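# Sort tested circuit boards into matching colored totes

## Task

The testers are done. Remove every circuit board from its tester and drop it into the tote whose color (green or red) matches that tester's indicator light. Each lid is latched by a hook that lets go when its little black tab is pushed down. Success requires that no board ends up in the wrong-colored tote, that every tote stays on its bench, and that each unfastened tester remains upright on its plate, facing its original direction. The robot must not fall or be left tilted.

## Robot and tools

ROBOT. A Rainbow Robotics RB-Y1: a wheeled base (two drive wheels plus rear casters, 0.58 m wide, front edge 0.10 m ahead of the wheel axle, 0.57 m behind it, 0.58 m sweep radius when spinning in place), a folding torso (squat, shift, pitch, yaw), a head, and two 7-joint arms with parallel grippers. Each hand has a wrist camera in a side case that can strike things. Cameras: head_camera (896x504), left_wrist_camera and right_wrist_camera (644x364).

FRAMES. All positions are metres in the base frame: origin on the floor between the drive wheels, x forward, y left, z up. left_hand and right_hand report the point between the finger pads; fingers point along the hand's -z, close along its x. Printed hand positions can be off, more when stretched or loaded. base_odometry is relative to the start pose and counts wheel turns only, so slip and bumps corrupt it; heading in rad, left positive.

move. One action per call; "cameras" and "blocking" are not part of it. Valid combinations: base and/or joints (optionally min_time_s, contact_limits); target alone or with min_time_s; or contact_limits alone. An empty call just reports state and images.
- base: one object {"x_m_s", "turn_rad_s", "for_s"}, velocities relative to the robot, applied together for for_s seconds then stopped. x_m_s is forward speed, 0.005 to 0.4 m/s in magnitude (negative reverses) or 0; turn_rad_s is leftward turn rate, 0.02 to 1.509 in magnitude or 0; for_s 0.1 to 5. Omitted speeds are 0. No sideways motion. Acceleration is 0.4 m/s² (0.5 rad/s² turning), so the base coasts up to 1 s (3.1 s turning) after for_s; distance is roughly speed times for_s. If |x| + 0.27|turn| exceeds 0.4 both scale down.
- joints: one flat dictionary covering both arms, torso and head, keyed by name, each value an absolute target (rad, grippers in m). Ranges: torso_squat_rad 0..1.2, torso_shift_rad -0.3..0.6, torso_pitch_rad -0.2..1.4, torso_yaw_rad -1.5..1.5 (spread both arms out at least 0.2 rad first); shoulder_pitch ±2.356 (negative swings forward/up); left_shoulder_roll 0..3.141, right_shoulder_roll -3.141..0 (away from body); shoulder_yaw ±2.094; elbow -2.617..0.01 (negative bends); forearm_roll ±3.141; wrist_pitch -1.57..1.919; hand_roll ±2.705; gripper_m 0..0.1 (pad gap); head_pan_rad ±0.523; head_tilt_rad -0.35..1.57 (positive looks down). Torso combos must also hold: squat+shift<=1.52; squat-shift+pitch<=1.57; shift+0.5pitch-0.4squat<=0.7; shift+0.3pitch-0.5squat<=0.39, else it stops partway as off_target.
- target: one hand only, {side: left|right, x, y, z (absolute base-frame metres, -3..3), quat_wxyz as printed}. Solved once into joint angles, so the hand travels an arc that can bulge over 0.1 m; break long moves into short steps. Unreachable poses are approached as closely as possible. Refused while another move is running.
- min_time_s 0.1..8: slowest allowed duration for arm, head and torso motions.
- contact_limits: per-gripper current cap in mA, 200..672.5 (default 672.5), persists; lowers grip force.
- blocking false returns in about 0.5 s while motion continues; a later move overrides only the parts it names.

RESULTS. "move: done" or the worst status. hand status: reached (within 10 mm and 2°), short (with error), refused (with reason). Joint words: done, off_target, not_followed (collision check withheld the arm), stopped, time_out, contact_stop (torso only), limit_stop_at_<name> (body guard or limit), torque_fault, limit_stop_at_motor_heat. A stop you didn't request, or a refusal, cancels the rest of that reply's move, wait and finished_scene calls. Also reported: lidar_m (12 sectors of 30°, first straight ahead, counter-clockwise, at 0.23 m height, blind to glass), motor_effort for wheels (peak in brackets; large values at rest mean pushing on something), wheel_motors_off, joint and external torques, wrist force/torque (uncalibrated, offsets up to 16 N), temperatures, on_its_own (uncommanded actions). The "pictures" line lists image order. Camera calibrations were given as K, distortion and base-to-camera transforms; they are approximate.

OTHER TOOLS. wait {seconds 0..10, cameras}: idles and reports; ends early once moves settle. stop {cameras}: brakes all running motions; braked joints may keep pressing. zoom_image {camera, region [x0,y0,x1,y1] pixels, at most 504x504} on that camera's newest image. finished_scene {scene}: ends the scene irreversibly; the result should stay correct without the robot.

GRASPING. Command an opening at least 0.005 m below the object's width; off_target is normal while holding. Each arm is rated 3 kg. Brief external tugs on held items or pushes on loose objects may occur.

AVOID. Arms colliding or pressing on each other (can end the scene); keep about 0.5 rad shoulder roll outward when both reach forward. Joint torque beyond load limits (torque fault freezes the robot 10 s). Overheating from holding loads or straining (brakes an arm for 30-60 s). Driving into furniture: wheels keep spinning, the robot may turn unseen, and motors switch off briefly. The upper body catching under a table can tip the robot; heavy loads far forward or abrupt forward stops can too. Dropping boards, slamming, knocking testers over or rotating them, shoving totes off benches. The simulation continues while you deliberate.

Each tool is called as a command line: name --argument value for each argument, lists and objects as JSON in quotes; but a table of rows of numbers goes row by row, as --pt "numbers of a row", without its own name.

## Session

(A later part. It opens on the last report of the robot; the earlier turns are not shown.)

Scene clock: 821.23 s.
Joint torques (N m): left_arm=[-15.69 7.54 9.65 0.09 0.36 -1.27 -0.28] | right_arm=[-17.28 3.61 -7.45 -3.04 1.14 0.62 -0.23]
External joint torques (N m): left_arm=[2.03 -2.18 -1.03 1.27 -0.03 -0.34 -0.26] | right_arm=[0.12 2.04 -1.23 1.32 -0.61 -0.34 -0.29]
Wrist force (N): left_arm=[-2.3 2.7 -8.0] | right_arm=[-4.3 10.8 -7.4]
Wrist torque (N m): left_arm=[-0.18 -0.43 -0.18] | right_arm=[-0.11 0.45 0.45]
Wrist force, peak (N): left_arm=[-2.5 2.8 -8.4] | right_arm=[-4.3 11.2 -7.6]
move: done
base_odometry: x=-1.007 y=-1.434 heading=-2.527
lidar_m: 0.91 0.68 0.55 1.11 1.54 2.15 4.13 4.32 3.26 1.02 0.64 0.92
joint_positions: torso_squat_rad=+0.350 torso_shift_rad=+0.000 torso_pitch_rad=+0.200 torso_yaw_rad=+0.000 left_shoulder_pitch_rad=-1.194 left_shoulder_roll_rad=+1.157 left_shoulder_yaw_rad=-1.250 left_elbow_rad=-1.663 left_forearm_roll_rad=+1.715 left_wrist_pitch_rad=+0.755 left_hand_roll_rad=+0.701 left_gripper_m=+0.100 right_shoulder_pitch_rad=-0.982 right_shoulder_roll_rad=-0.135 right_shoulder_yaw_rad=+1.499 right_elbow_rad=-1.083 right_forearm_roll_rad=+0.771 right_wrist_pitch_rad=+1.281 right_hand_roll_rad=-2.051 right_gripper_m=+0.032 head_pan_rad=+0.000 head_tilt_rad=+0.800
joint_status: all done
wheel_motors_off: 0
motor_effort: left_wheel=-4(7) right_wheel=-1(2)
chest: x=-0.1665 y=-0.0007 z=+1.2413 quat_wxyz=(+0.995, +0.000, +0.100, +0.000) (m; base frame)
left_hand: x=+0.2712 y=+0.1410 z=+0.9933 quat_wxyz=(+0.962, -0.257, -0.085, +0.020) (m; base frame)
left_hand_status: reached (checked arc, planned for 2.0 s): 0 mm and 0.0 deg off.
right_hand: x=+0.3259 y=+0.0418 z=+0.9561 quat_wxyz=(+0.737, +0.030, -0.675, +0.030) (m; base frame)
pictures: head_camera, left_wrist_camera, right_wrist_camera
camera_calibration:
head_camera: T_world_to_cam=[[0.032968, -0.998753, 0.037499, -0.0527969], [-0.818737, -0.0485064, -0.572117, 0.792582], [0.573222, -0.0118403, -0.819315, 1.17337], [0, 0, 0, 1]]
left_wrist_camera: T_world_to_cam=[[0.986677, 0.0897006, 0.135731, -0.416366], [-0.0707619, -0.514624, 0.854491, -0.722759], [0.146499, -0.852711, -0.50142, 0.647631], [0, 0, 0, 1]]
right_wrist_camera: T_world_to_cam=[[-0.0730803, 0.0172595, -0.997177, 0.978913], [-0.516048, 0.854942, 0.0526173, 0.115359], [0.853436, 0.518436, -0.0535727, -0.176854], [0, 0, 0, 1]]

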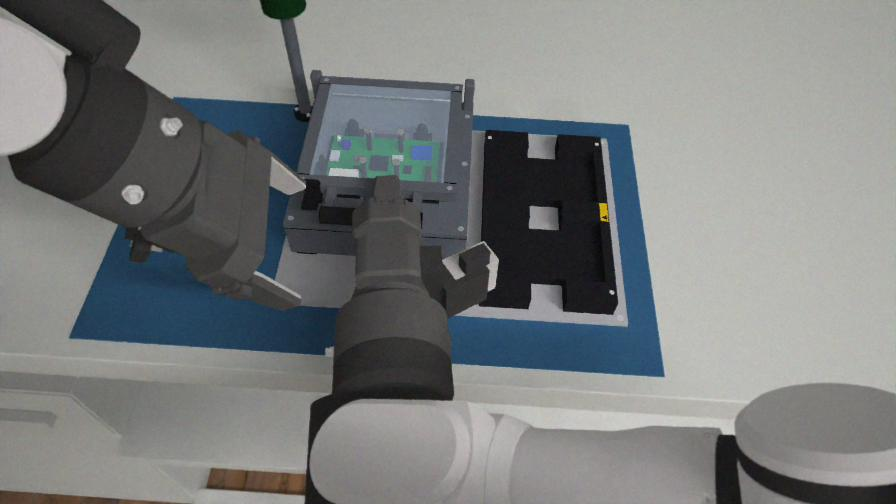

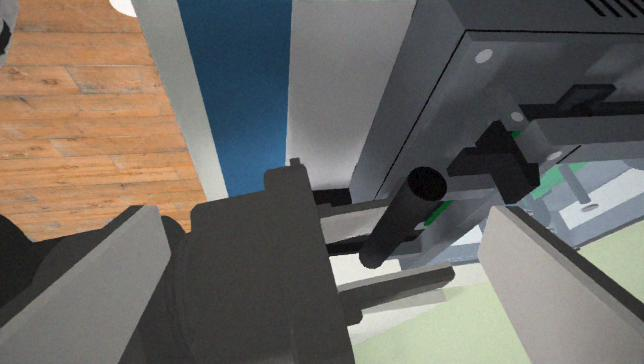

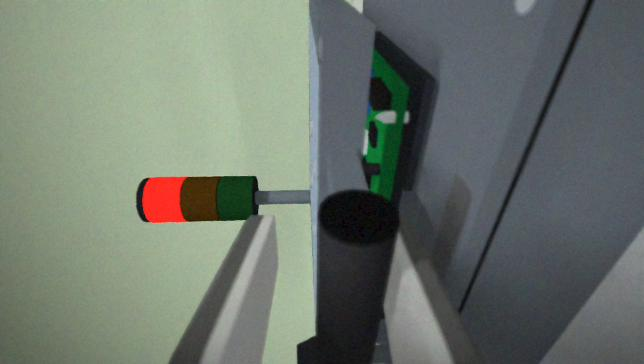

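move --target '{"side":"left","x":0.272,"y":0.140,"z":0.98,"quat_wxyz":[0.962,-0.257,-0.085,0.02]}' --min_time_s 1.5 --cameras '["head_camera"]'

move --target '{"side":"left","x":0.272,"y":0.139,"z":0.97,"quat_wxyz":[0.962,-0.257,-0.085,0.02]}' --min_time_s 1.5

Scene clock: 828.50 s.
Wrist force, peak (N): left_arm=[-2.5 2.9 -8.5] | right_arm=[-4.3 11.1 -7.6]
move: done
joint_status: all done
wheel_motors_off: 0
motor_effort: left_wheel=-4(6) right_wheel=-1(2)
left_hand_status: reached (checked arc, planned for 1.5 s): 1 mm and 0.1 deg off.
pictures: head_camera
camera_calibration:
head_camera: T_world_to_cam=[[0.0329678, -0.998753, 0.0374994, -0.0527972], [-0.818737, -0.0485064, -0.572117, 0.792583], [0.573222, -0.0118407, -0.819314, 1.17337], [0, 0, 0, 1]]

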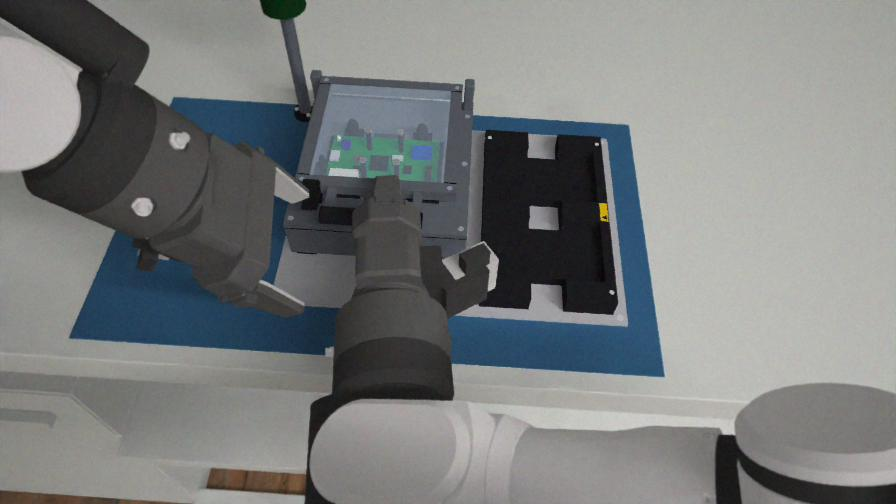

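Scene clock: 830.33 s.
Joint torques (N m): left_arm=[-15.5 7.51 9.11 -0.05 0.39 -1.24 -0.3] | right_arm=[-17.55 3.74 -7.19 -3.03 1.14 0.69 -0.25]
External joint torques (N m): left_arm=[2.34 -2.21 -1.37 1.38 0 -0.33 -0.28] | right_arm=[-0.14 2.18 -0.97 1.33 -0.62 -0.27 -0.31]
Wrist force (N): left_arm=[-2.2 2.7 -8.3] | right_arm=[-4.2 11.0 -7.0]
Wrist torque (N m): left_arm=[-0.17 -0.43 -0.18] | right_arm=[-0.15 0.47 0.46]
Wrist force, peak (N): left_arm=[-2.4 2.9 -8.5] | right_arm=[-4.3 11.0 -7.5]
move: done
base_odometry: x=-1.007 y=-1.434 heading=-2.527
lidar_m: 0.91 0.67 0.56 1.12 1.54 2.15 4.13 4.33 3.27 1.02 0.65 0.94
joint_positions: torso_squat_rad=+0.350 torso_shift_rad=+0.000 torso_pitch_rad=+0.200 torso_yaw_rad=+0.000 left_shoulder_pitch_rad=-1.164 left_shoulder_roll_rad=+1.113 left_shoulder_yaw_rad=-1.267 left_elbow_rad=-1.615 left_forearm_roll_rad=+1.697 left_wrist_pitch_rad=+0.721 left_hand_roll_rad=+0.675 left_gripper_m=+0.100 right_shoulder_pitch_rad=-0.982 right_shoulder_roll_rad=-0.135 right_shoulder_yaw_rad=+1.499 right_elbow_rad=-1.083 right_forearm_roll_rad=+0.771 right_wrist_pitch_rad=+1.281 right_hand_roll_rad=-2.051 right_gripper_m=+0.032 head_pan_rad=+0.000 head_tilt_rad=+0.800
joint_status: all done
wheel_motors_off: 0
motor_effort: left_wheel=-2(6) right_wheel=+0(2)
chest: x=-0.1665 y=-0.0007 z=+1.2413 quat_wxyz=(+0.995, +0.000, +0.100, +0.000) (m; base frame)
left_hand: x=+0.2718 y=+0.1391 z=+0.9706 quat_wxyz=(+0.962, -0.257, -0.085, +0.020) (m; base frame)
left_hand_status: reached (checked arc, planned for 1.5 s): 1 mm and 0.0 deg off.
right_hand: x=+0.3259 y=+0.0418 z=+0.9561 quat_wxyz=(+0.737, +0.030, -0.675, +0.030) (m; base frame)
pictures: head_camera, left_wrist_camera, right_wrist_camera
camera_calibration:
head_camera: T_world_to_cam=[[0.0329678, -0.998753, 0.0374991, -0.052797], [-0.818736, -0.0485064, -0.572117, 0.792583], [0.573222, -0.0118404, -0.819314, 1.17337], [0, 0, 0, 1]]
left_wrist_camera: T_world_to_cam=[[0.986673, 0.0895937, 0.135828, -0.41385], [-0.0708619, -0.514844, 0.85435, -0.704057], [0.146474, -0.852589, -0.501634, 0.634723], [0, 0, 0, 1]]
right_wrist_camera: T_world_to_cam=[[-0.0730801, 0.0172595, -0.997177, 0.978913], [-0.516048, 0.854942, 0.0526172, 0.115359], [0.853436, 0.518437, -0.0535725, -0.176854], [0, 0, 0, 1]]

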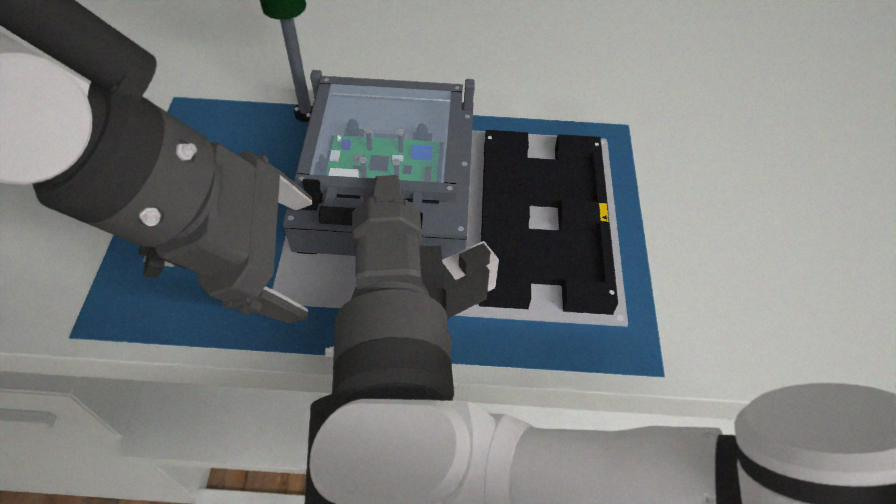

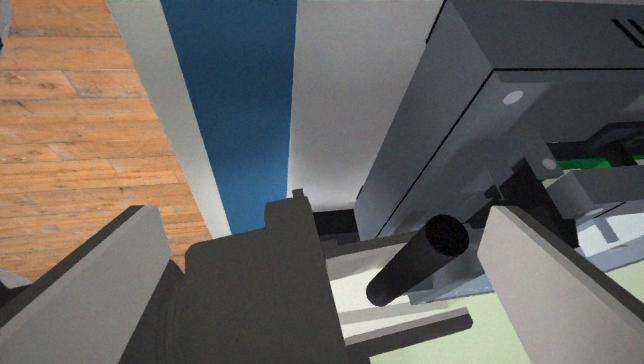

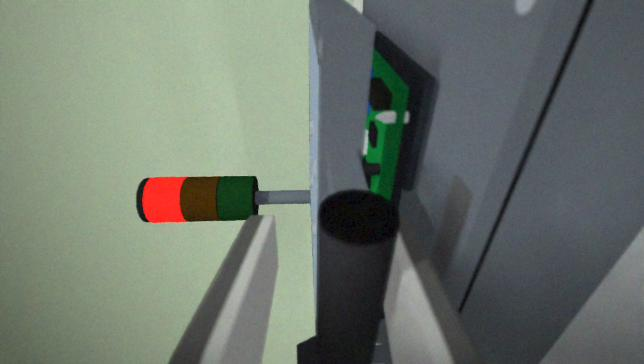

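move --target '{"side":"left","x":0.273,"y":0.138,"z":0.960,"quat_wxyz":[0.962,-0.257,-0.085,0.02]}' --min_time_s 2

Scene clock: 837.30 s.
Joint torques (N m): left_arm=[-13.89 3.91 7.41 -0.55 0.37 -1.43 -0.4] | right_arm=[-17.37 3.6 -7.32 -3.08 1.06 0.6 -0.3]
External joint torques (N m): left_arm=[4.05 -5.8 -2.97 0.96 -0.02 -0.52 -0.38] | right_arm=[0.04 2.04 -1.1 1.27 -0.69 -0.35 -0.36]
Wrist force (N): left_arm=[-5.0 3.5 3.6] | right_arm=[-4.1 10.8 -7.4]
Wrist torque (N m): left_arm=[-0.11 -1.05 -0.14] | right_arm=[-0.14 0.47 0.45]
Wrist force, peak (N): left_arm=[-2.1 2.8 -8.6] | right_arm=[-4.4 11.1 -7.3]
move: done
base_odometry: x=-1.007 y=-1.434 heading=-2.527
lidar_m: 0.91 0.68 0.55 1.12 1.54 2.15 4.13 4.33 3.26 1.02 0.65 0.93
joint_positions: torso_squat_rad=+0.350 torso_shift_rad=+0.000 torso_pitch_rad=+0.200 torso_yaw_rad=+0.000 left_shoulder_pitch_rad=-1.153 left_shoulder_roll_rad=+1.091 left_shoulder_yaw_rad=-1.273 left_elbow_rad=-1.588 left_forearm_roll_rad=+1.693 left_wrist_pitch_rad=+0.709 left_hand_roll_rad=+0.660 left_gripper_m=+0.100 right_shoulder_pitch_rad=-0.982 right_shoulder_roll_rad=-0.135 right_shoulder_yaw_rad=+1.499 right_elbow_rad=-1.083 right_forearm_roll_rad=+0.771 right_wrist_pitch_rad=+1.281 right_hand_roll_rad=-2.051 right_gripper_m=+0.032 head_pan_rad=+0.000 head_tilt_rad=+0.800
joint_status: all done
wheel_motors_off: 0
motor_effort: left_wheel=-6(6) right_wheel=+0(2)
chest: x=-0.1667 y=-0.0007 z=+1.2413 quat_wxyz=(+0.995, +0.000, +0.100, +0.000) (m; base frame)
left_hand: x=+0.2731 y=+0.1386 z=+0.9611 quat_wxyz=(+0.962, -0.257, -0.086, +0.020) (m; base frame)
left_hand_status: reached (checked arc, planned for 2.0 s): 1 mm and 0.1 deg off.
right_hand: x=+0.3258 y=+0.0418 z=+0.9562 quat_wxyz=(+0.737, +0.030, -0.675, +0.030) (m; base frame)
pictures: head_camera, left_wrist_camera, right_wrist_camera
camera_calibration:
head_camera: T_world_to_cam=[[0.0330408, -0.998751, 0.0374922, -0.052771], [-0.818559, -0.0485658, -0.572366, 0.792789], [0.573472, -0.0117781, -0.819141, 1.1733], [0, 0, 0, 1]]
left_wrist_camera: T_world_to_cam=[[0.986405, 0.0904164, 0.137222, -0.415187], [-0.0715825, -0.515237, 0.854053, -0.695653], [0.147922, -0.852265, -0.50176, 0.628974], [0, 0, 0, 1]]
right_wrist_camera: T_world_to_cam=[[-0.072774, 0.0172706, -0.997199, 0.97899], [-0.516138, 0.854897, 0.052473, 0.115435], [0.853408, 0.518511, -0.0533002, -0.177052], [0, 0, 0, 1]]

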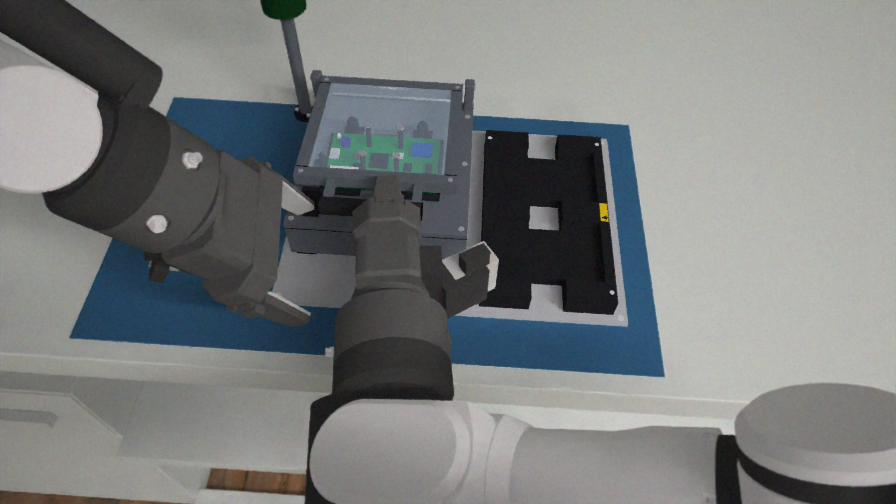

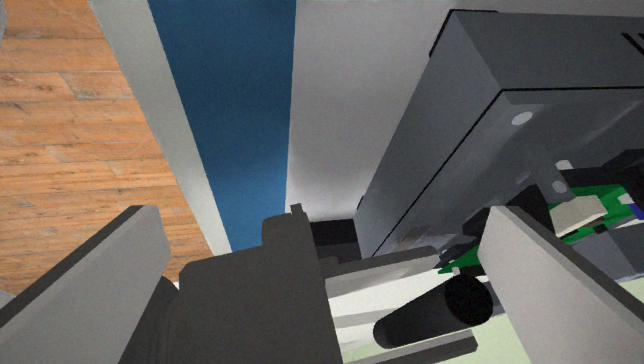

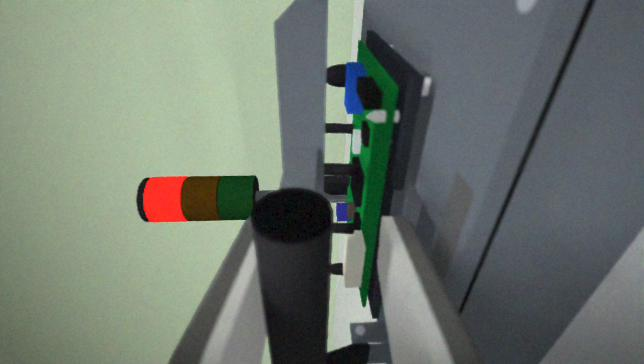

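move --target '{"side":"right","x":0.326,"y":0.042,"z":0.985,"quat_wxyz":[0.737,0.03,-0.675,0.03]}' --min_time_s 2.5 --cameras '["right_wrist_camera"]'

move --target '{"side":"left","x":0.252,"y":0.162,"z":1.0,"quat_wxyz":[0.962,-0.257,-0.085,0.02]}' --min_time_s 2 --cameras '[]'

move --target '{"side":"left","x":0.23,"y":0.20,"z":1.04,"quat_wxyz":[0.962,-0.257,-0.085,0.02]}' --min_time_s 1.5 --cameras '[]'

move --target '{"side":"right","x":0.341,"y":0.042,"z":1.022,"quat_wxyz":[0.80,0.02,-0.60,0.02]}' --min_time_s 2.5 --cameras '["right_wrist_camera","head_camera"]'

move --target '{"side":"right","x":0.362,"y":0.042,"z":1.06,"quat_wxyz":[0.865,0.015,-0.50,0.015]}' --min_time_s 2.5 --cameras '["right_wrist_camera"]'

move --target '{"side":"right","x":0.390,"y":0.042,"z":1.09,"quat_wxyz":[0.914,0.01,-0.405,0.01]}' --min_time_s 2.5 --cameras '["right_wrist_camera"]'

move --target '{"side":"right","x":0.418,"y":0.042,"z":1.107,"quat_wxyz":[0.95,0.01,-0.312,0.01]}' --min_time_s 2.5

Scene clock: 853.77 s.
Wrist force, peak (N): left_arm=[-4.7 2.6 5.4] | right_arm=[-10.2 14.5 -8.4]
move: done
joint_status: all done
wheel_motors_off: 0
motor_effort: left_wheel=-4(6) right_wheel=+0(2)
right_hand_status: reached (checked arc, planned for 2.5 s): 1 mm and 0.1 deg off.
pictures: right_wrist_camera
camera_calibration:
right_wrist_camera: T_world_to_cam=[[-0.0726972, 0.0183971, -0.997184, 1.00714], [-0.516699, 0.854498, 0.0534333, 0.112268], [0.853075, 0.519129, -0.0526139, -0.176221], [0, 0, 0, 1]]

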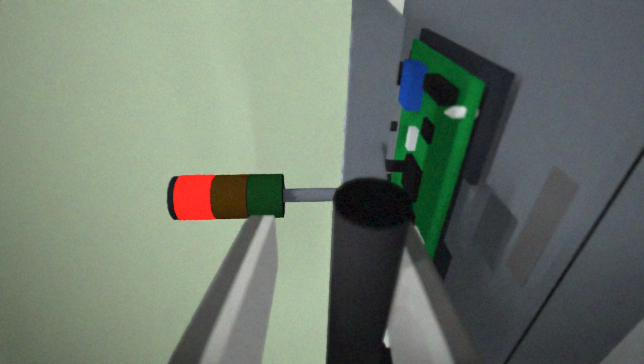

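Scene clock: 856.10 s.
Wrist force, peak (N): left_arm=[-2.1 2.7 -8.6] | right_arm=[-10.1 14.5 -5.6]
move: done
joint_status: all done
wheel_motors_off: 0
motor_effort: left_wheel=-4(6) right_wheel=+1(2)
left_hand_status: reached (checked arc, planned for 2.0 s): 1 mm and 0.0 deg off.
pictures: none

Scene clock: 857.93 s.
Wrist force, peak (N): left_arm=[-2.4 2.5 -8.9] | right_arm=[-9.9 13.8 -6.6]
move: done
joint_status: all done
wheel_motors_off: 0
motor_effort: left_wheel=-5(6) right_wheel=+0(2)
left_hand_status: reached (checked arc, planned for 1.5 s): 1 mm and 0.1 deg off.
pictures: none

Scene clock: 860.77 s.
Wrist force, peak (N): left_arm=[-2.7 2.7 -8.8] | right_arm=[-9.4 14.6 -7.4]
move: done
joint_status: all done
wheel_motors_off: 0
motor_effort: left_wheel=-4(6) right_wheel=+0(2)
right_hand_status: reached (checked arc, planned for 2.5 s): 1 mm and 0.1 deg off.
pictures: head_camera, right_wrist_camera
camera_calibration:
head_camera: T_world_to_cam=[[0.0329683, -0.998753, 0.0374987, -0.0527939], [-0.818672, -0.0485078, -0.572209, 0.792663], [0.573315, -0.0118343, -0.81925, 1.17334], [0, 0, 0, 1]]
right_wrist_camera: T_world_to_cam=[[-0.26567, 0.013345, -0.963972, 1.07704], [-0.473714, 0.86906, 0.142586, 0.0118367], [0.839652, 0.494527, -0.224561, -0.00580776], [0, 0, 0, 1]]

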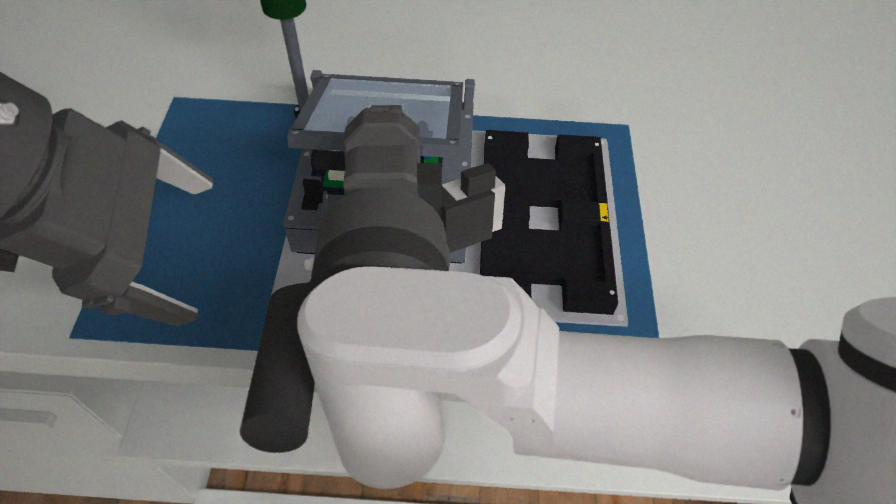

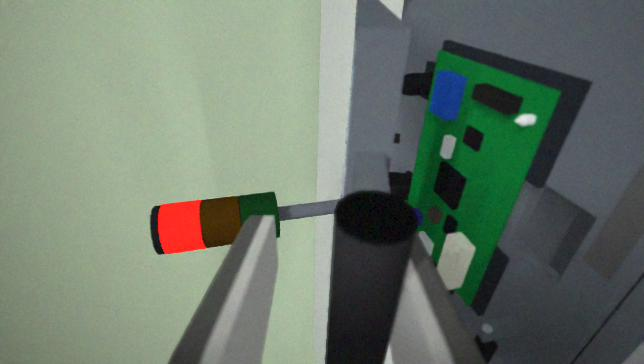

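Scene clock: 863.60 s.
Wrist force, peak (N): left_arm=[-2.5 2.7 -8.7] | right_arm=[-8.4 20.5 4.3]
move: done
joint_status: all done
wheel_motors_off: 0
motor_effort: left_wheel=-5(6) right_wheel=-1(2)
right_hand_status: reached (checked arc, planned for 2.5 s): 1 mm and 0.1 deg off.
pictures: right_wrist_camera
camera_calibration:
right_wrist_camera: T_world_to_cam=[[-0.485748, 0.0097627, -0.874044, 1.1037], [-0.415756, 0.877005, 0.240851, -0.108417], [0.768893, 0.480382, -0.421945, 0.220417], [0, 0, 0, 1]]

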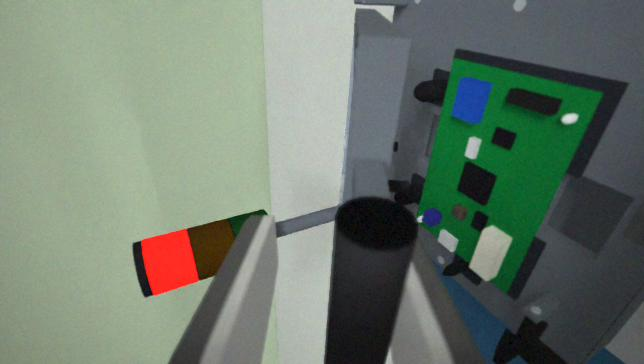

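Scene clock: 866.43 s.
Wrist force, peak (N): left_arm=[-2.7 2.6 -8.8] | right_arm=[-8.2 13.4 -14.0]
move: done
joint_status: all done
wheel_motors_off: 0
motor_effort: left_wheel=-5(7) right_wheel=+0(3)
right_hand_status: reached (checked arc, planned for 2.5 s): 1 mm and 0.1 deg off.
pictures: right_wrist_camera
camera_calibration:
right_wrist_camera: T_world_to_cam=[[-0.659854, 0.0105638, -0.751319, 1.07779], [-0.344339, 0.884475, 0.314856, -0.212074], [0.667849, 0.466467, -0.579987, 0.42385], [0, 0, 0, 1]]

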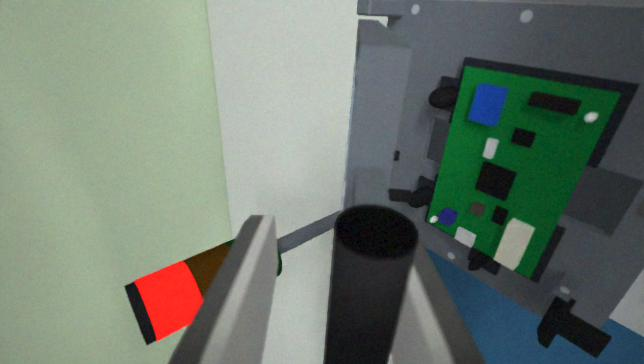

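Scene clock: 869.27 s.
Joint torques (N m): left_arm=[-13.23 10.49 11.05 -0.45 0.71 -0.64 -0.24] | right_arm=[-27.39 -3.59 -8 -5 1.01 -2.15 0.3]
External joint torques (N m): left_arm=[1.38 -0.31 0.55 -0.16 0.27 0.24 -0.23] | right_arm=[-1.8 3.02 -1.49 0.43 -0.15 -1.37 0.26]
Wrist force (N): left_arm=[-2.5 2.7 -8.7] | right_arm=[-6.3 8.0 -13.8]
Wrist torque (N m): left_arm=[-0.17 -0.47 -0.19] | right_arm=[-0.04 0.59 0.47]
Wrist force, peak (N): left_arm=[-2.7 2.9 -9.0] | right_arm=[1.9 29.0 26.9]
move: done
base_odometry: x=-1.007 y=-1.434 heading=-2.527
lidar_m: 0.91 0.67 0.55 1.12 1.54 2.15 4.13 4.32 3.27 1.02 0.64 0.93
joint_positions: torso_squat_rad=+0.350 torso_shift_rad=+0.000 torso_pitch_rad=+0.200 torso_yaw_rad=+0.000 left_shoulder_pitch_rad=-1.144 left_shoulder_roll_rad=+1.453 left_shoulder_yaw_rad=-1.196 left_elbow_rad=-1.886 left_forearm_roll_rad=+1.856 left_wrist_pitch_rad=+0.767 left_hand_roll_rad=+0.608 left_gripper_m=+0.100 right_shoulder_pitch_rad=-1.530 right_shoulder_roll_rad=-0.188 right_shoulder_yaw_rad=+0.755 right_elbow_rad=-0.939 right_forearm_roll_rad=-0.531 right_wrist_pitch_rad=+1.376 right_hand_roll_rad=-0.926 right_gripper_m=+0.032 head_pan_rad=+0.000 head_tilt_rad=+0.800
joint_status: all done
wheel_motors_off: 0
motor_effort: left_wheel=-5(9) right_wheel=+0(9)
chest: x=-0.1666 y=-0.0007 z=+1.2413 quat_wxyz=(+0.995, +0.000, +0.100, +0.000) (m; base frame)
left_hand: x=+0.2303 y=+0.1996 z=+1.0397 quat_wxyz=(+0.963, -0.257, -0.085, +0.020) (m; base frame)
right_hand: x=+0.4177 y=+0.0413 z=+1.1066 quat_wxyz=(+0.950, +0.010, -0.313, +0.010) (m; base frame)
right_hand_status: reached (checked arc, planned for 2.5 s): 1 mm and 0.1 deg off.
pictures: head_camera, left_wrist_camera, right_wrist_camera
camera_calibration:
head_camera: T_world_to_cam=[[0.0329621, -0.998753, 0.0374861, -0.0527842], [-0.81867, -0.0484955, -0.572212, 0.79266], [0.573317, -0.0118275, -0.819248, 1.17334], [0, 0, 0, 1]]
left_wrist_camera: T_world_to_cam=[[0.986689, 0.0897045, 0.135642, -0.387531], [-0.0704944, -0.515721, 0.853852, -0.734331], [0.146548, -0.852048, -0.502532, 0.727882], [0, 0, 0, 1]]
right_wrist_camera: T_world_to_cam=[[-0.794303, 0.00859243, -0.607461, 1.00609], [-0.27754, 0.884328, 0.375414, -0.302831], [0.54042, 0.466787, -0.70004, 0.601379], [0, 0, 0, 1]]

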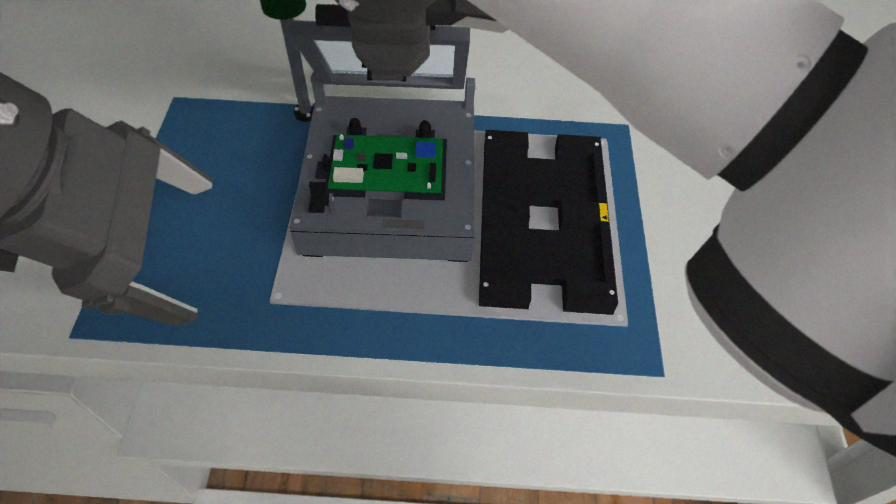

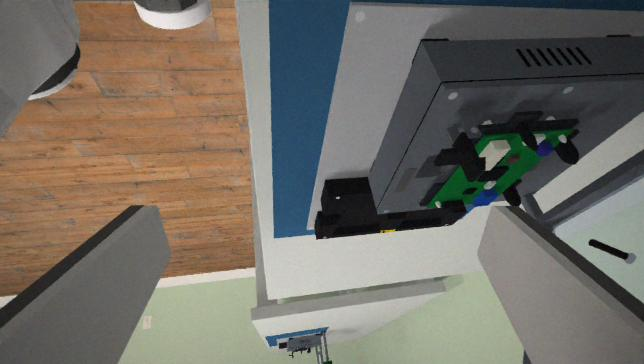

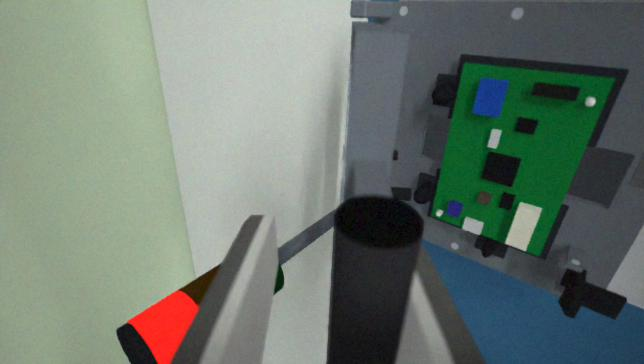

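move --joints '{"left_gripper_m":0.0}' --cameras '[]'

move --target '{"side":"left","x":0.255,"y":0.165,"z":1.075,"quat_wxyz":[0.74,0,-0.672,0]}' --min_time_s 3 --cameras '[]'

move --target '{"side":"left","x":0.355,"y":0.125,"z":1.07,"quat_wxyz":[0.74,0,-0.672,0]}' --min_time_s 3

Scene clock: 878.20 s.
Wrist force, peak (N): left_arm=[-2.5 2.9 -8.8] | right_arm=[-7.0 8.2 -13.9]
move: done
joint_status: all done
wheel_motors_off: 0
motor_effort: left_wheel=-6(6) right_wheel=-1(3)
pictures: none

Scene clock: 881.53 s.
Wrist force, peak (N): left_arm=[-4.0 -0.4 -8.9] | right_arm=[-6.0 9.5 -15.2]
move: done
joint_status: all done
wheel_motors_off: 0
motor_effort: left_wheel=-6(6) right_wheel=-1(3)
left_hand_status: reached (checked arc, planned for 3.0 s): 0 mm and 0.0 deg off.
pictures: none

Scene clock: 884.87 s.
Joint torques (N m): left_arm=[-15.7 3.77 10.16 -4.08 -1.31 -0.14 0.4] | right_arm=[-26.86 -4.63 -7.99 -5.16 1.23 -1.69 0.27]
External joint torques (N m): left_arm=[-0.11 -1.6 1.27 1.63 0.52 -0.36 0.45] | right_arm=[-1.27 1.98 -1.48 0.27 0.07 -0.92 0.23]
Wrist force (N): left_arm=[-8.1 -0.2 -3.8] | right_arm=[-6.8 9.4 -12.0]
Wrist torque (N m): left_arm=[-0.01 -0.79 -0.18] | right_arm=[-0.08 0.59 0.45]
Wrist force, peak (N): left_arm=[-8.2 -0.6 -3.7] | right_arm=[-6.0 9.8 -14.0]
move: done
base_odometry: x=-1.007 y=-1.434 heading=-2.527
lidar_m: 0.91 0.68 0.55 1.11 1.54 2.15 4.13 4.32 3.26 1.02 0.64 0.92
joint_positions: torso_squat_rad=+0.350 torso_shift_rad=+0.000 torso_pitch_rad=+0.200 torso_yaw_rad=+0.000 left_shoulder_pitch_rad=-0.816 left_shoulder_roll_rad=+0.745 left_shoulder_yaw_rad=-1.119 left_elbow_rad=-1.849 left_forearm_roll_rad=-0.664 left_wrist_pitch_rad=+1.227 left_hand_roll_rad=+1.687 left_gripper_m=+0.000 right_shoulder_pitch_rad=-1.531 right_shoulder_roll_rad=-0.188 right_shoulder_yaw_rad=+0.755 right_elbow_rad=-0.939 right_forearm_roll_rad=-0.531 right_wrist_pitch_rad=+1.376 right_hand_roll_rad=-0.926 right_gripper_m=+0.032 head_pan_rad=+0.000 head_tilt_rad=+0.800
joint_status: all done
wheel_motors_off: 0
motor_effort: left_wheel=-5(7) right_wheel=-1(3)
chest: x=-0.1666 y=-0.0007 z=+1.2413 quat_wxyz=(+0.995, +0.000, +0.100, +0.000) (m; base frame)
left_hand: x=+0.3549 y=+0.1251 z=+1.0699 quat_wxyz=(+0.740, +0.000, -0.672, +0.000) (m; base frame)
left_hand_status: reached (checked arc, planned for 3.0 s): 0 mm and 0.0 deg off.
right_hand: x=+0.4176 y=+0.0415 z=+1.1067 quat_wxyz=(+0.950, +0.010, -0.313, +0.010) (m; base frame)
pictures: head_camera, left_wrist_camera, right_wrist_camera
camera_calibration:
head_camera: T_world_to_cam=[[0.0329578, -0.998754, 0.0374676, -0.0527679], [-0.81867, -0.0484814, -0.572214, 0.792661], [0.573317, -0.0118147, -0.819248, 1.17334], [0, 0, 0, 1]]
left_wrist_camera: T_world_to_cam=[[0.108595, 0.0149812, 0.993973, -1.10523], [-0.484322, -0.872392, 0.0660624, 0.24463], [0.868124, -0.488577, -0.0874814, -0.084351], [0, 0, 0, 1]]
right_wrist_camera: T_world_to_cam=[[-0.794226, 0.00848587, -0.607564, 1.0062], [-0.277874, 0.884146, 0.375594, -0.303113], [0.540363, 0.467133, -0.699854, 0.601179], [0, 0, 0, 1]]

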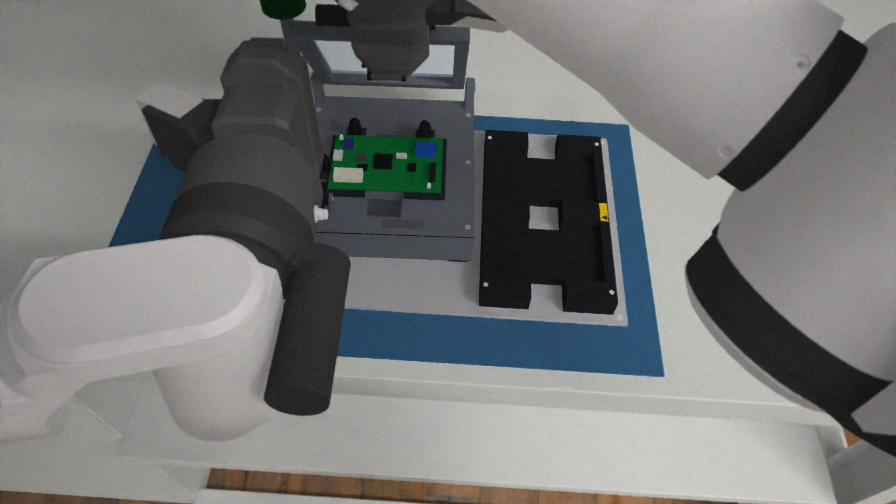

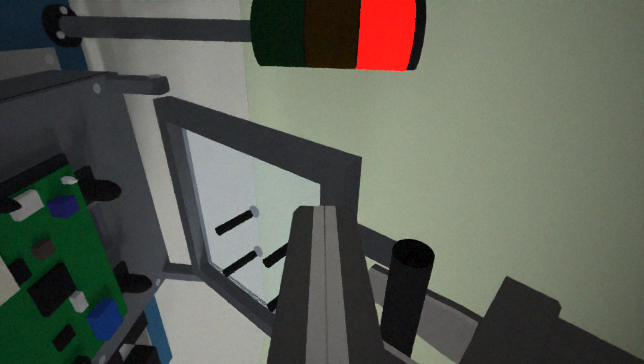

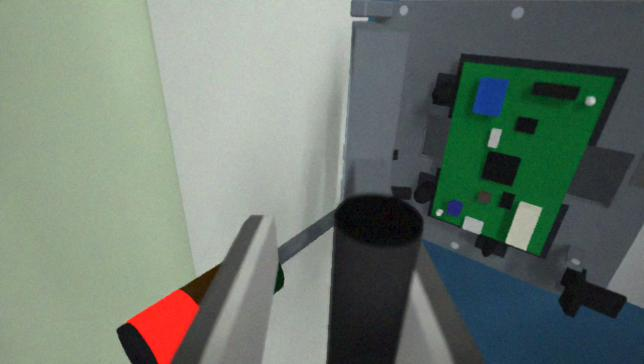

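move --target '{"side":"left","x":0.375,"y":0.125,"z":1.075,"quat_wxyz":[0.74,0,-0.672,0]}' --min_time_s 2 --cameras '["left_wrist_camera"]'

zoom_image --camera "left_wrist_camera" --region '[140, 60, 500, 364]'

Scene clock: 893.60 s.
Joint torques (N m): left_arm=[-16.7 3.86 10.47 -3.93 -1.17 -0.14 0.46] | right_arm=[-26.96 -4.56 -8.22 -5.08 1.08 -1.76 0.33]
External joint torques (N m): left_arm=[-0.21 -1.76 1.31 1.51 0.62 -0.37 0.52] | right_arm=[-1.38 2.05 -1.72 0.35 -0.09 -0.98 0.29]
Wrist force (N): left_arm=[-7.7 -0.4 -3.5] | right_arm=[-5.5 9.2 -10.0]
Wrist torque (N m): left_arm=[0.03 -0.72 -0.16] | right_arm=[-0.09 0.62 0.45]
Wrist force, peak (N): left_arm=[-8.3 -0.3 -3.6] | right_arm=[-6.4 9.8 -12.0]
move: done
base_odometry: x=-1.007 y=-1.434 heading=-2.527
lidar_m: 0.91 0.67 0.55 1.12 1.54 2.15 4.13 4.33 3.27 1.03 0.64 0.93
joint_positions: torso_squat_rad=+0.350 torso_shift_rad=+0.000 torso_pitch_rad=+0.200 torso_yaw_rad=+0.000 left_shoulder_pitch_rad=-0.856 left_shoulder_roll_rad=+0.734 left_shoulder_yaw_rad=-1.101 left_elbow_rad=-1.785 left_forearm_roll_rad=-0.629 left_wrist_pitch_rad=+1.182 left_hand_roll_rad=+1.690 left_gripper_m=+0.000 right_shoulder_pitch_rad=-1.531 right_shoulder_roll_rad=-0.188 right_shoulder_yaw_rad=+0.755 right_elbow_rad=-0.939 right_forearm_roll_rad=-0.531 right_wrist_pitch_rad=+1.376 right_hand_roll_rad=-0.926 right_gripper_m=+0.032 head_pan_rad=+0.000 head_tilt_rad=+0.800
joint_status: all done
wheel_motors_off: 0
motor_effort: left_wheel=-5(6) right_wheel=-2(3)
chest: x=-0.1666 y=-0.0007 z=+1.2413 quat_wxyz=(+0.995, +0.000, +0.100, +0.000) (m; base frame)
left_hand: x=+0.3749 y=+0.1252 z=+1.0749 quat_wxyz=(+0.740, +0.000, -0.672, +0.000) (m; base frame)
left_hand_status: reached (checked arc, planned for 2.0 s): 0 mm and 0.0 deg off.
right_hand: x=+0.4176 y=+0.0415 z=+1.1067 quat_wxyz=(+0.950, +0.010, -0.313, +0.010) (m; base frame)
pictures: left_wrist_camera
camera_calibration:
left_wrist_camera: T_world_to_cam=[[0.108614, 0.0149489, 0.993972, -1.11237], [-0.484295, -0.872408, 0.066041, 0.254012], [0.868136, -0.488549, -0.0875162, -0.101209], [0, 0, 0, 1]]

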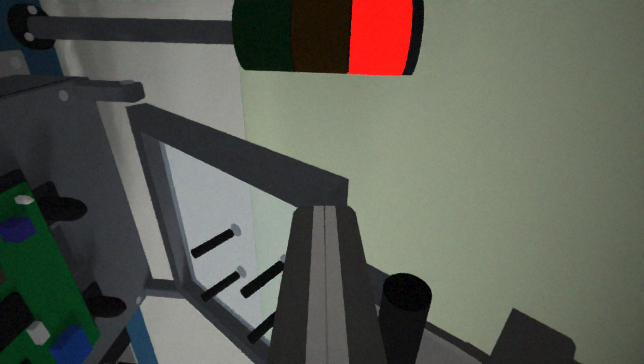

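Scaled by 1.400 from the camera's 644x364 image, which has a finer 920x520 frame.

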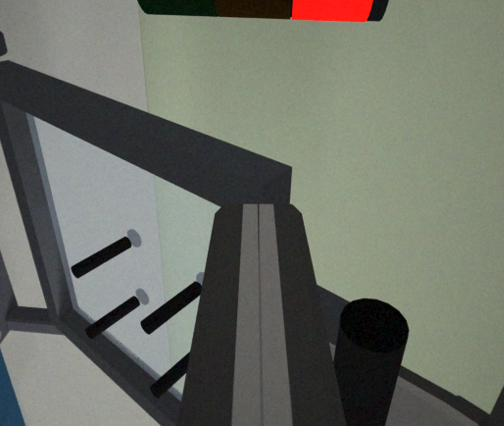

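move --target '{"side":"left","x":0.382,"y":0.125,"z":1.075,"quat_wxyz":[0.74,0,-0.672,0]}' --min_time_s 2 --cameras '[]'

move --joints '{"right_gripper_m":0.06}'

Scene clock: 899.37 s.
Wrist force, peak (N): left_arm=[-8.3 -0.3 -3.5] | right_arm=[-6.8 9.7 -11.7]
move: done
joint_status: all done
wheel_motors_off: 0
motor_effort: left_wheel=-5(6) right_wheel=-2(3)
left_hand_status: reached (checked arc, planned for 2.0 s): 0 mm and 0.0 deg off.
pictures: none

Scene clock: 900.17 s.
Joint torques (N m): left_arm=[-16.81 4.05 10.49 -3.69 -1.18 -0.06 0.41] | right_arm=[-25.1 -4.81 -7.65 -5.04 1.06 -1.09 0.31]
External joint torques (N m): left_arm=[-0.02 -1.64 1.27 1.66 0.6 -0.3 0.47] | right_arm=[0.48 1.8 -1.14 0.39 -0.1 -0.32 0.27]
Wrist force (N): left_arm=[-7.8 -0.3 -3.6] | right_arm=[-1.8 10.7 -12.0]
Wrist torque (N m): left_arm=[0.03 -0.73 -0.17] | right_arm=[-0.06 0.61 0.48]
Wrist force, peak (N): left_arm=[-8.1 -0.5 -3.4] | right_arm=[-1.8 11.0 -12.2]
move: done
base_odometry: x=-1.007 y=-1.434 heading=-2.527
lidar_m: 0.91 0.67 0.55 1.11 1.54 2.16 4.13 4.32 3.26 1.02 0.64 0.93
joint_positions: torso_squat_rad=+0.350 torso_shift_rad=+0.000 torso_pitch_rad=+0.200 torso_yaw_rad=+0.000 left_shoulder_pitch_rad=-0.868 left_shoulder_roll_rad=+0.728 left_shoulder_yaw_rad=-1.097 left_elbow_rad=-1.758 left_forearm_roll_rad=-0.622 left_wrist_pitch_rad=+1.165 left_hand_roll_rad=+1.695 left_gripper_m=+0.000 right_shoulder_pitch_rad=-1.531 right_shoulder_roll_rad=-0.188 right_shoulder_yaw_rad=+0.755 right_elbow_rad=-0.939 right_forearm_roll_rad=-0.531 right_wrist_pitch_rad=+1.376 right_hand_roll_rad=-0.926 right_gripper_m=+0.060 head_pan_rad=+0.000 head_tilt_rad=+0.800
joint_status: all done
wheel_motors_off: 0
motor_effort: left_wheel=-5(6) right_wheel=+0(2)
chest: x=-0.1666 y=-0.0007 z=+1.2413 quat_wxyz=(+0.995, +0.000, +0.100, +0.000) (m; base frame)
left_hand: x=+0.3816 y=+0.1253 z=+1.0750 quat_wxyz=(+0.740, +0.000, -0.672, +0.000) (m; base frame)
right_hand: x=+0.4177 y=+0.0416 z=+1.1070 quat_wxyz=(+0.950, +0.011, -0.313, +0.010) (m; base frame)
pictures: head_camera, left_wrist_camera, right_wrist_camera
camera_calibration:
head_camera: T_world_to_cam=[[0.032958, -0.998754, 0.0374676, -0.0527679], [-0.81867, -0.0484816, -0.572214, 0.792661], [0.573317, -0.0118146, -0.819248, 1.17334], [0, 0, 0, 1]]
left_wrist_camera: T_world_to_cam=[[0.108682, 0.0151176, 0.993962, -1.11327], [-0.484187, -0.872456, 0.0662117, 0.25714], [0.868188, -0.488459, -0.0875005, -0.107044], [0, 0, 0, 1]]
right_wrist_camera: T_world_to_cam=[[-0.793943, 0.00848343, -0.607933, 1.0067], [-0.278217, 0.884002, 0.375679, -0.303246], [0.540601, 0.467405, -0.699487, 0.600754], [0, 0, 0, 1]]

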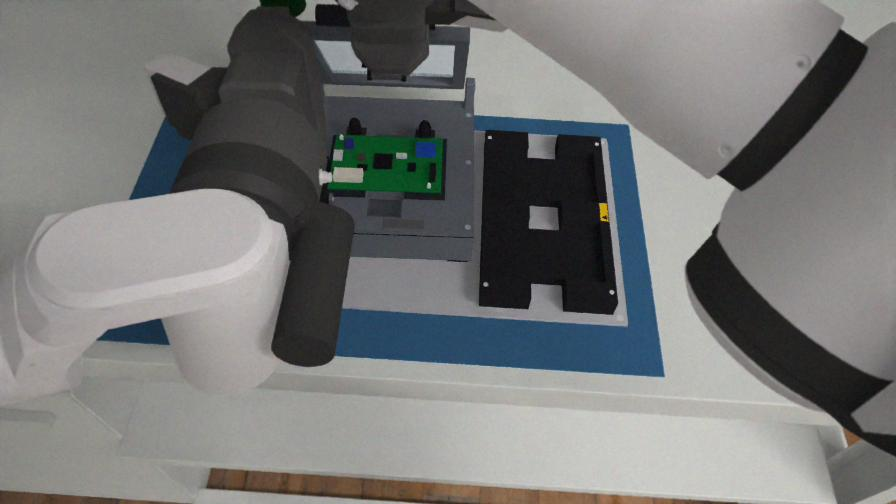

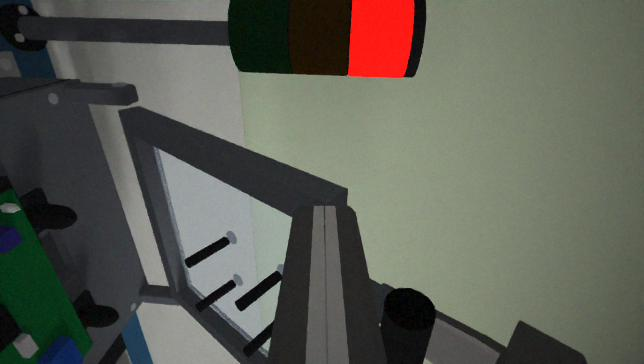

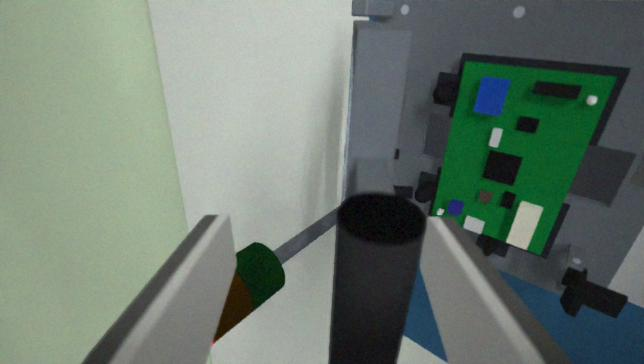

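move --target '{"side":"right","x":0.388,"y":0.042,"z":1.147,"quat_wxyz":[0.95,0.01,-0.312,0.01]}' --min_time_s 3 --cameras '["left_wrist_camera"]'

move --target '{"side":"right","x":0.345,"y":0.02,"z":1.185,"quat_wxyz":[0.95,0.01,-0.312,0.01]}' --min_time_s 2

Scene clock: 924.67 s.
Wrist force, peak (N): left_arm=[-8.2 -0.6 -3.6] | right_arm=[-1.5 11.1 -12.3]
move: done
joint_status: all done
wheel_motors_off: 0
motor_effort: left_wheel=-5(6) right_wheel=-1(3)
right_hand_status: reached (checked arc, planned for 3.0 s): 1 mm and 0.3 deg off.
pictures: left_wrist_camera
camera_calibration:
left_wrist_camera: T_world_to_cam=[[0.108679, 0.01512, 0.993962, -1.11327], [-0.484186, -0.872456, 0.0662124, 0.257139], [0.868189, -0.488459, -0.087497, -0.107049], [0, 0, 0, 1]]

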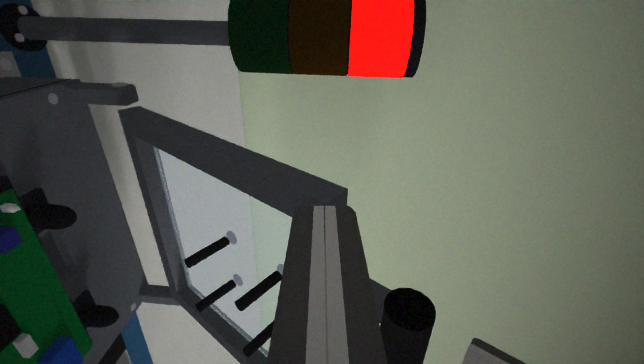

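Scene clock: 927.00 s.
Joint torques (N m): left_arm=[-16.82 3.89 10.37 -3.81 -1.21 -0.12 0.43] | right_arm=[-19.68 -6.9 -9.76 -3.84 0.65 -0.59 -0.23]
External joint torques (N m): left_arm=[-0.03 -1.8 1.15 1.54 0.57 -0.36 0.49] | right_arm=[3.63 -0.78 -0.95 0.14 -0.58 0.03 -0.27]
Wrist force (N): left_arm=[-7.4 -0.3 -3.4] | right_arm=[-1.6 10.7 -12.0]
Wrist torque (N m): left_arm=[0.02 -0.68 -0.17] | right_arm=[-0.06 0.65 0.49]
Wrist force, peak (N): left_arm=[-8.2 -0.6 -3.7] | right_arm=[-2.1 11.1 -12.3]
move: done
base_odometry: x=-1.007 y=-1.434 heading=-2.527
lidar_m: 0.91 0.67 0.55 1.11 1.53 2.15 4.13 4.33 3.25 1.02 0.63 0.93
joint_positions: torso_squat_rad=+0.350 torso_shift_rad=+0.000 torso_pitch_rad=+0.200 torso_yaw_rad=+0.000 left_shoulder_pitch_rad=-0.868 left_shoulder_roll_rad=+0.728 left_shoulder_yaw_rad=-1.097 left_elbow_rad=-1.758 left_forearm_roll_rad=-0.622 left_wrist_pitch_rad=+1.165 left_hand_roll_rad=+1.695 left_gripper_m=+0.000 right_shoulder_pitch_rad=-1.501 right_shoulder_roll_rad=-0.357 right_shoulder_yaw_rad=+0.697 right_elbow_rad=-1.497 right_forearm_roll_rad=-0.615 right_wrist_pitch_rad=+1.784 right_hand_roll_rad=-1.074 right_gripper_m=+0.060 head_pan_rad=+0.000 head_tilt_rad=+0.800
joint_status: all done
wheel_motors_off: 0
motor_effort: left_wheel=-5(7) right_wheel=-2(3)
chest: x=-0.1666 y=-0.0007 z=+1.2413 quat_wxyz=(+0.995, +0.000, +0.100, +0.000) (m; base frame)
left_hand: x=+0.3816 y=+0.1252 z=+1.0751 quat_wxyz=(+0.740, +0.000, -0.672, +0.000) (m; base frame)
right_hand: x=+0.3450 y=+0.0202 z=+1.1853 quat_wxyz=(+0.950, +0.010, -0.312, +0.010) (m; base frame)
right_hand_status: reached (checked arc, planned for 2.0 s): 0 mm and 0.0 deg off.
pictures: head_camera, left_wrist_camera, right_wrist_camera
camera_calibration:
head_camera: T_world_to_cam=[[0.0329578, -0.998754, 0.0374675, -0.0527679], [-0.81867, -0.0484814, -0.572213, 0.792661], [0.573317, -0.0118147, -0.819248, 1.17334], [0, 0, 0, 1]]
left_wrist_camera: T_world_to_cam=[[0.108673, 0.0151417, 0.993962, -1.11328], [-0.484204, -0.872445, 0.06623, 0.257111], [0.86818, -0.488478, -0.0874794, -0.107073], [0, 0, 0, 1]]
right_wrist_camera: T_world_to_cam=[[-0.794991, 0.00741992, -0.606576, 0.995532], [-0.277816, 0.884446, 0.374931, -0.333245], [0.539266, 0.466583, -0.701066, 0.707179], [0, 0, 0, 1]]

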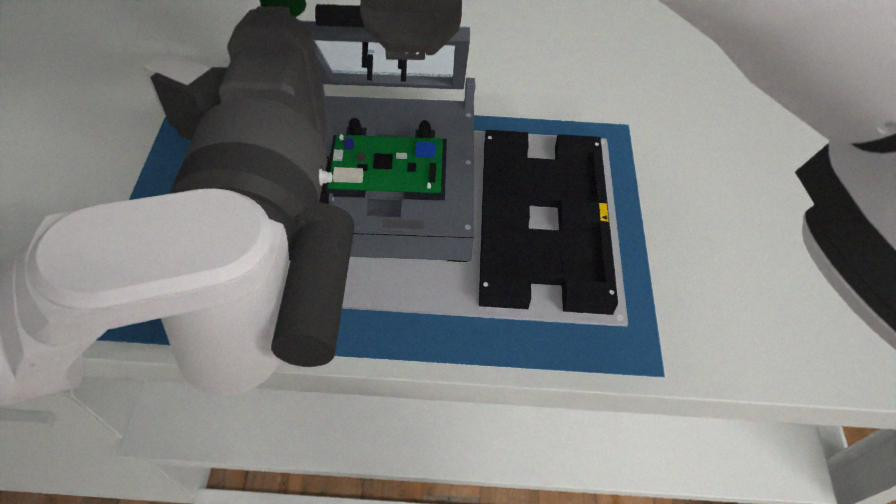

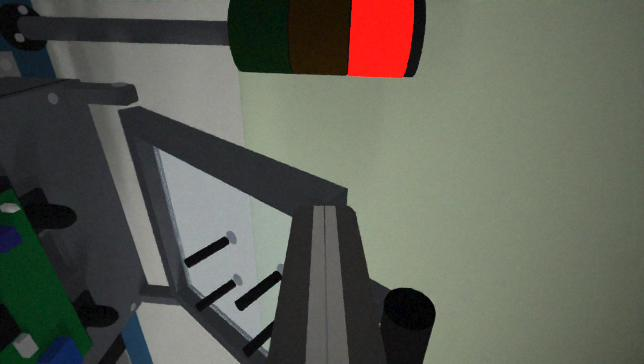

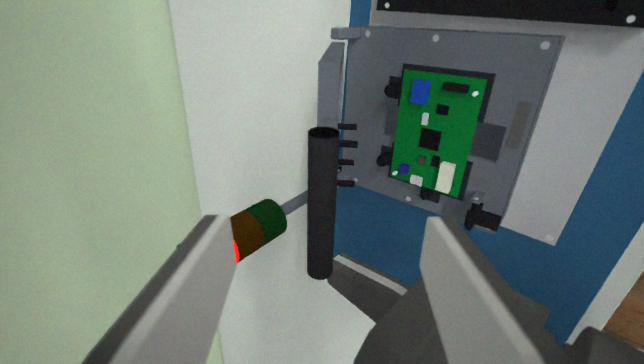

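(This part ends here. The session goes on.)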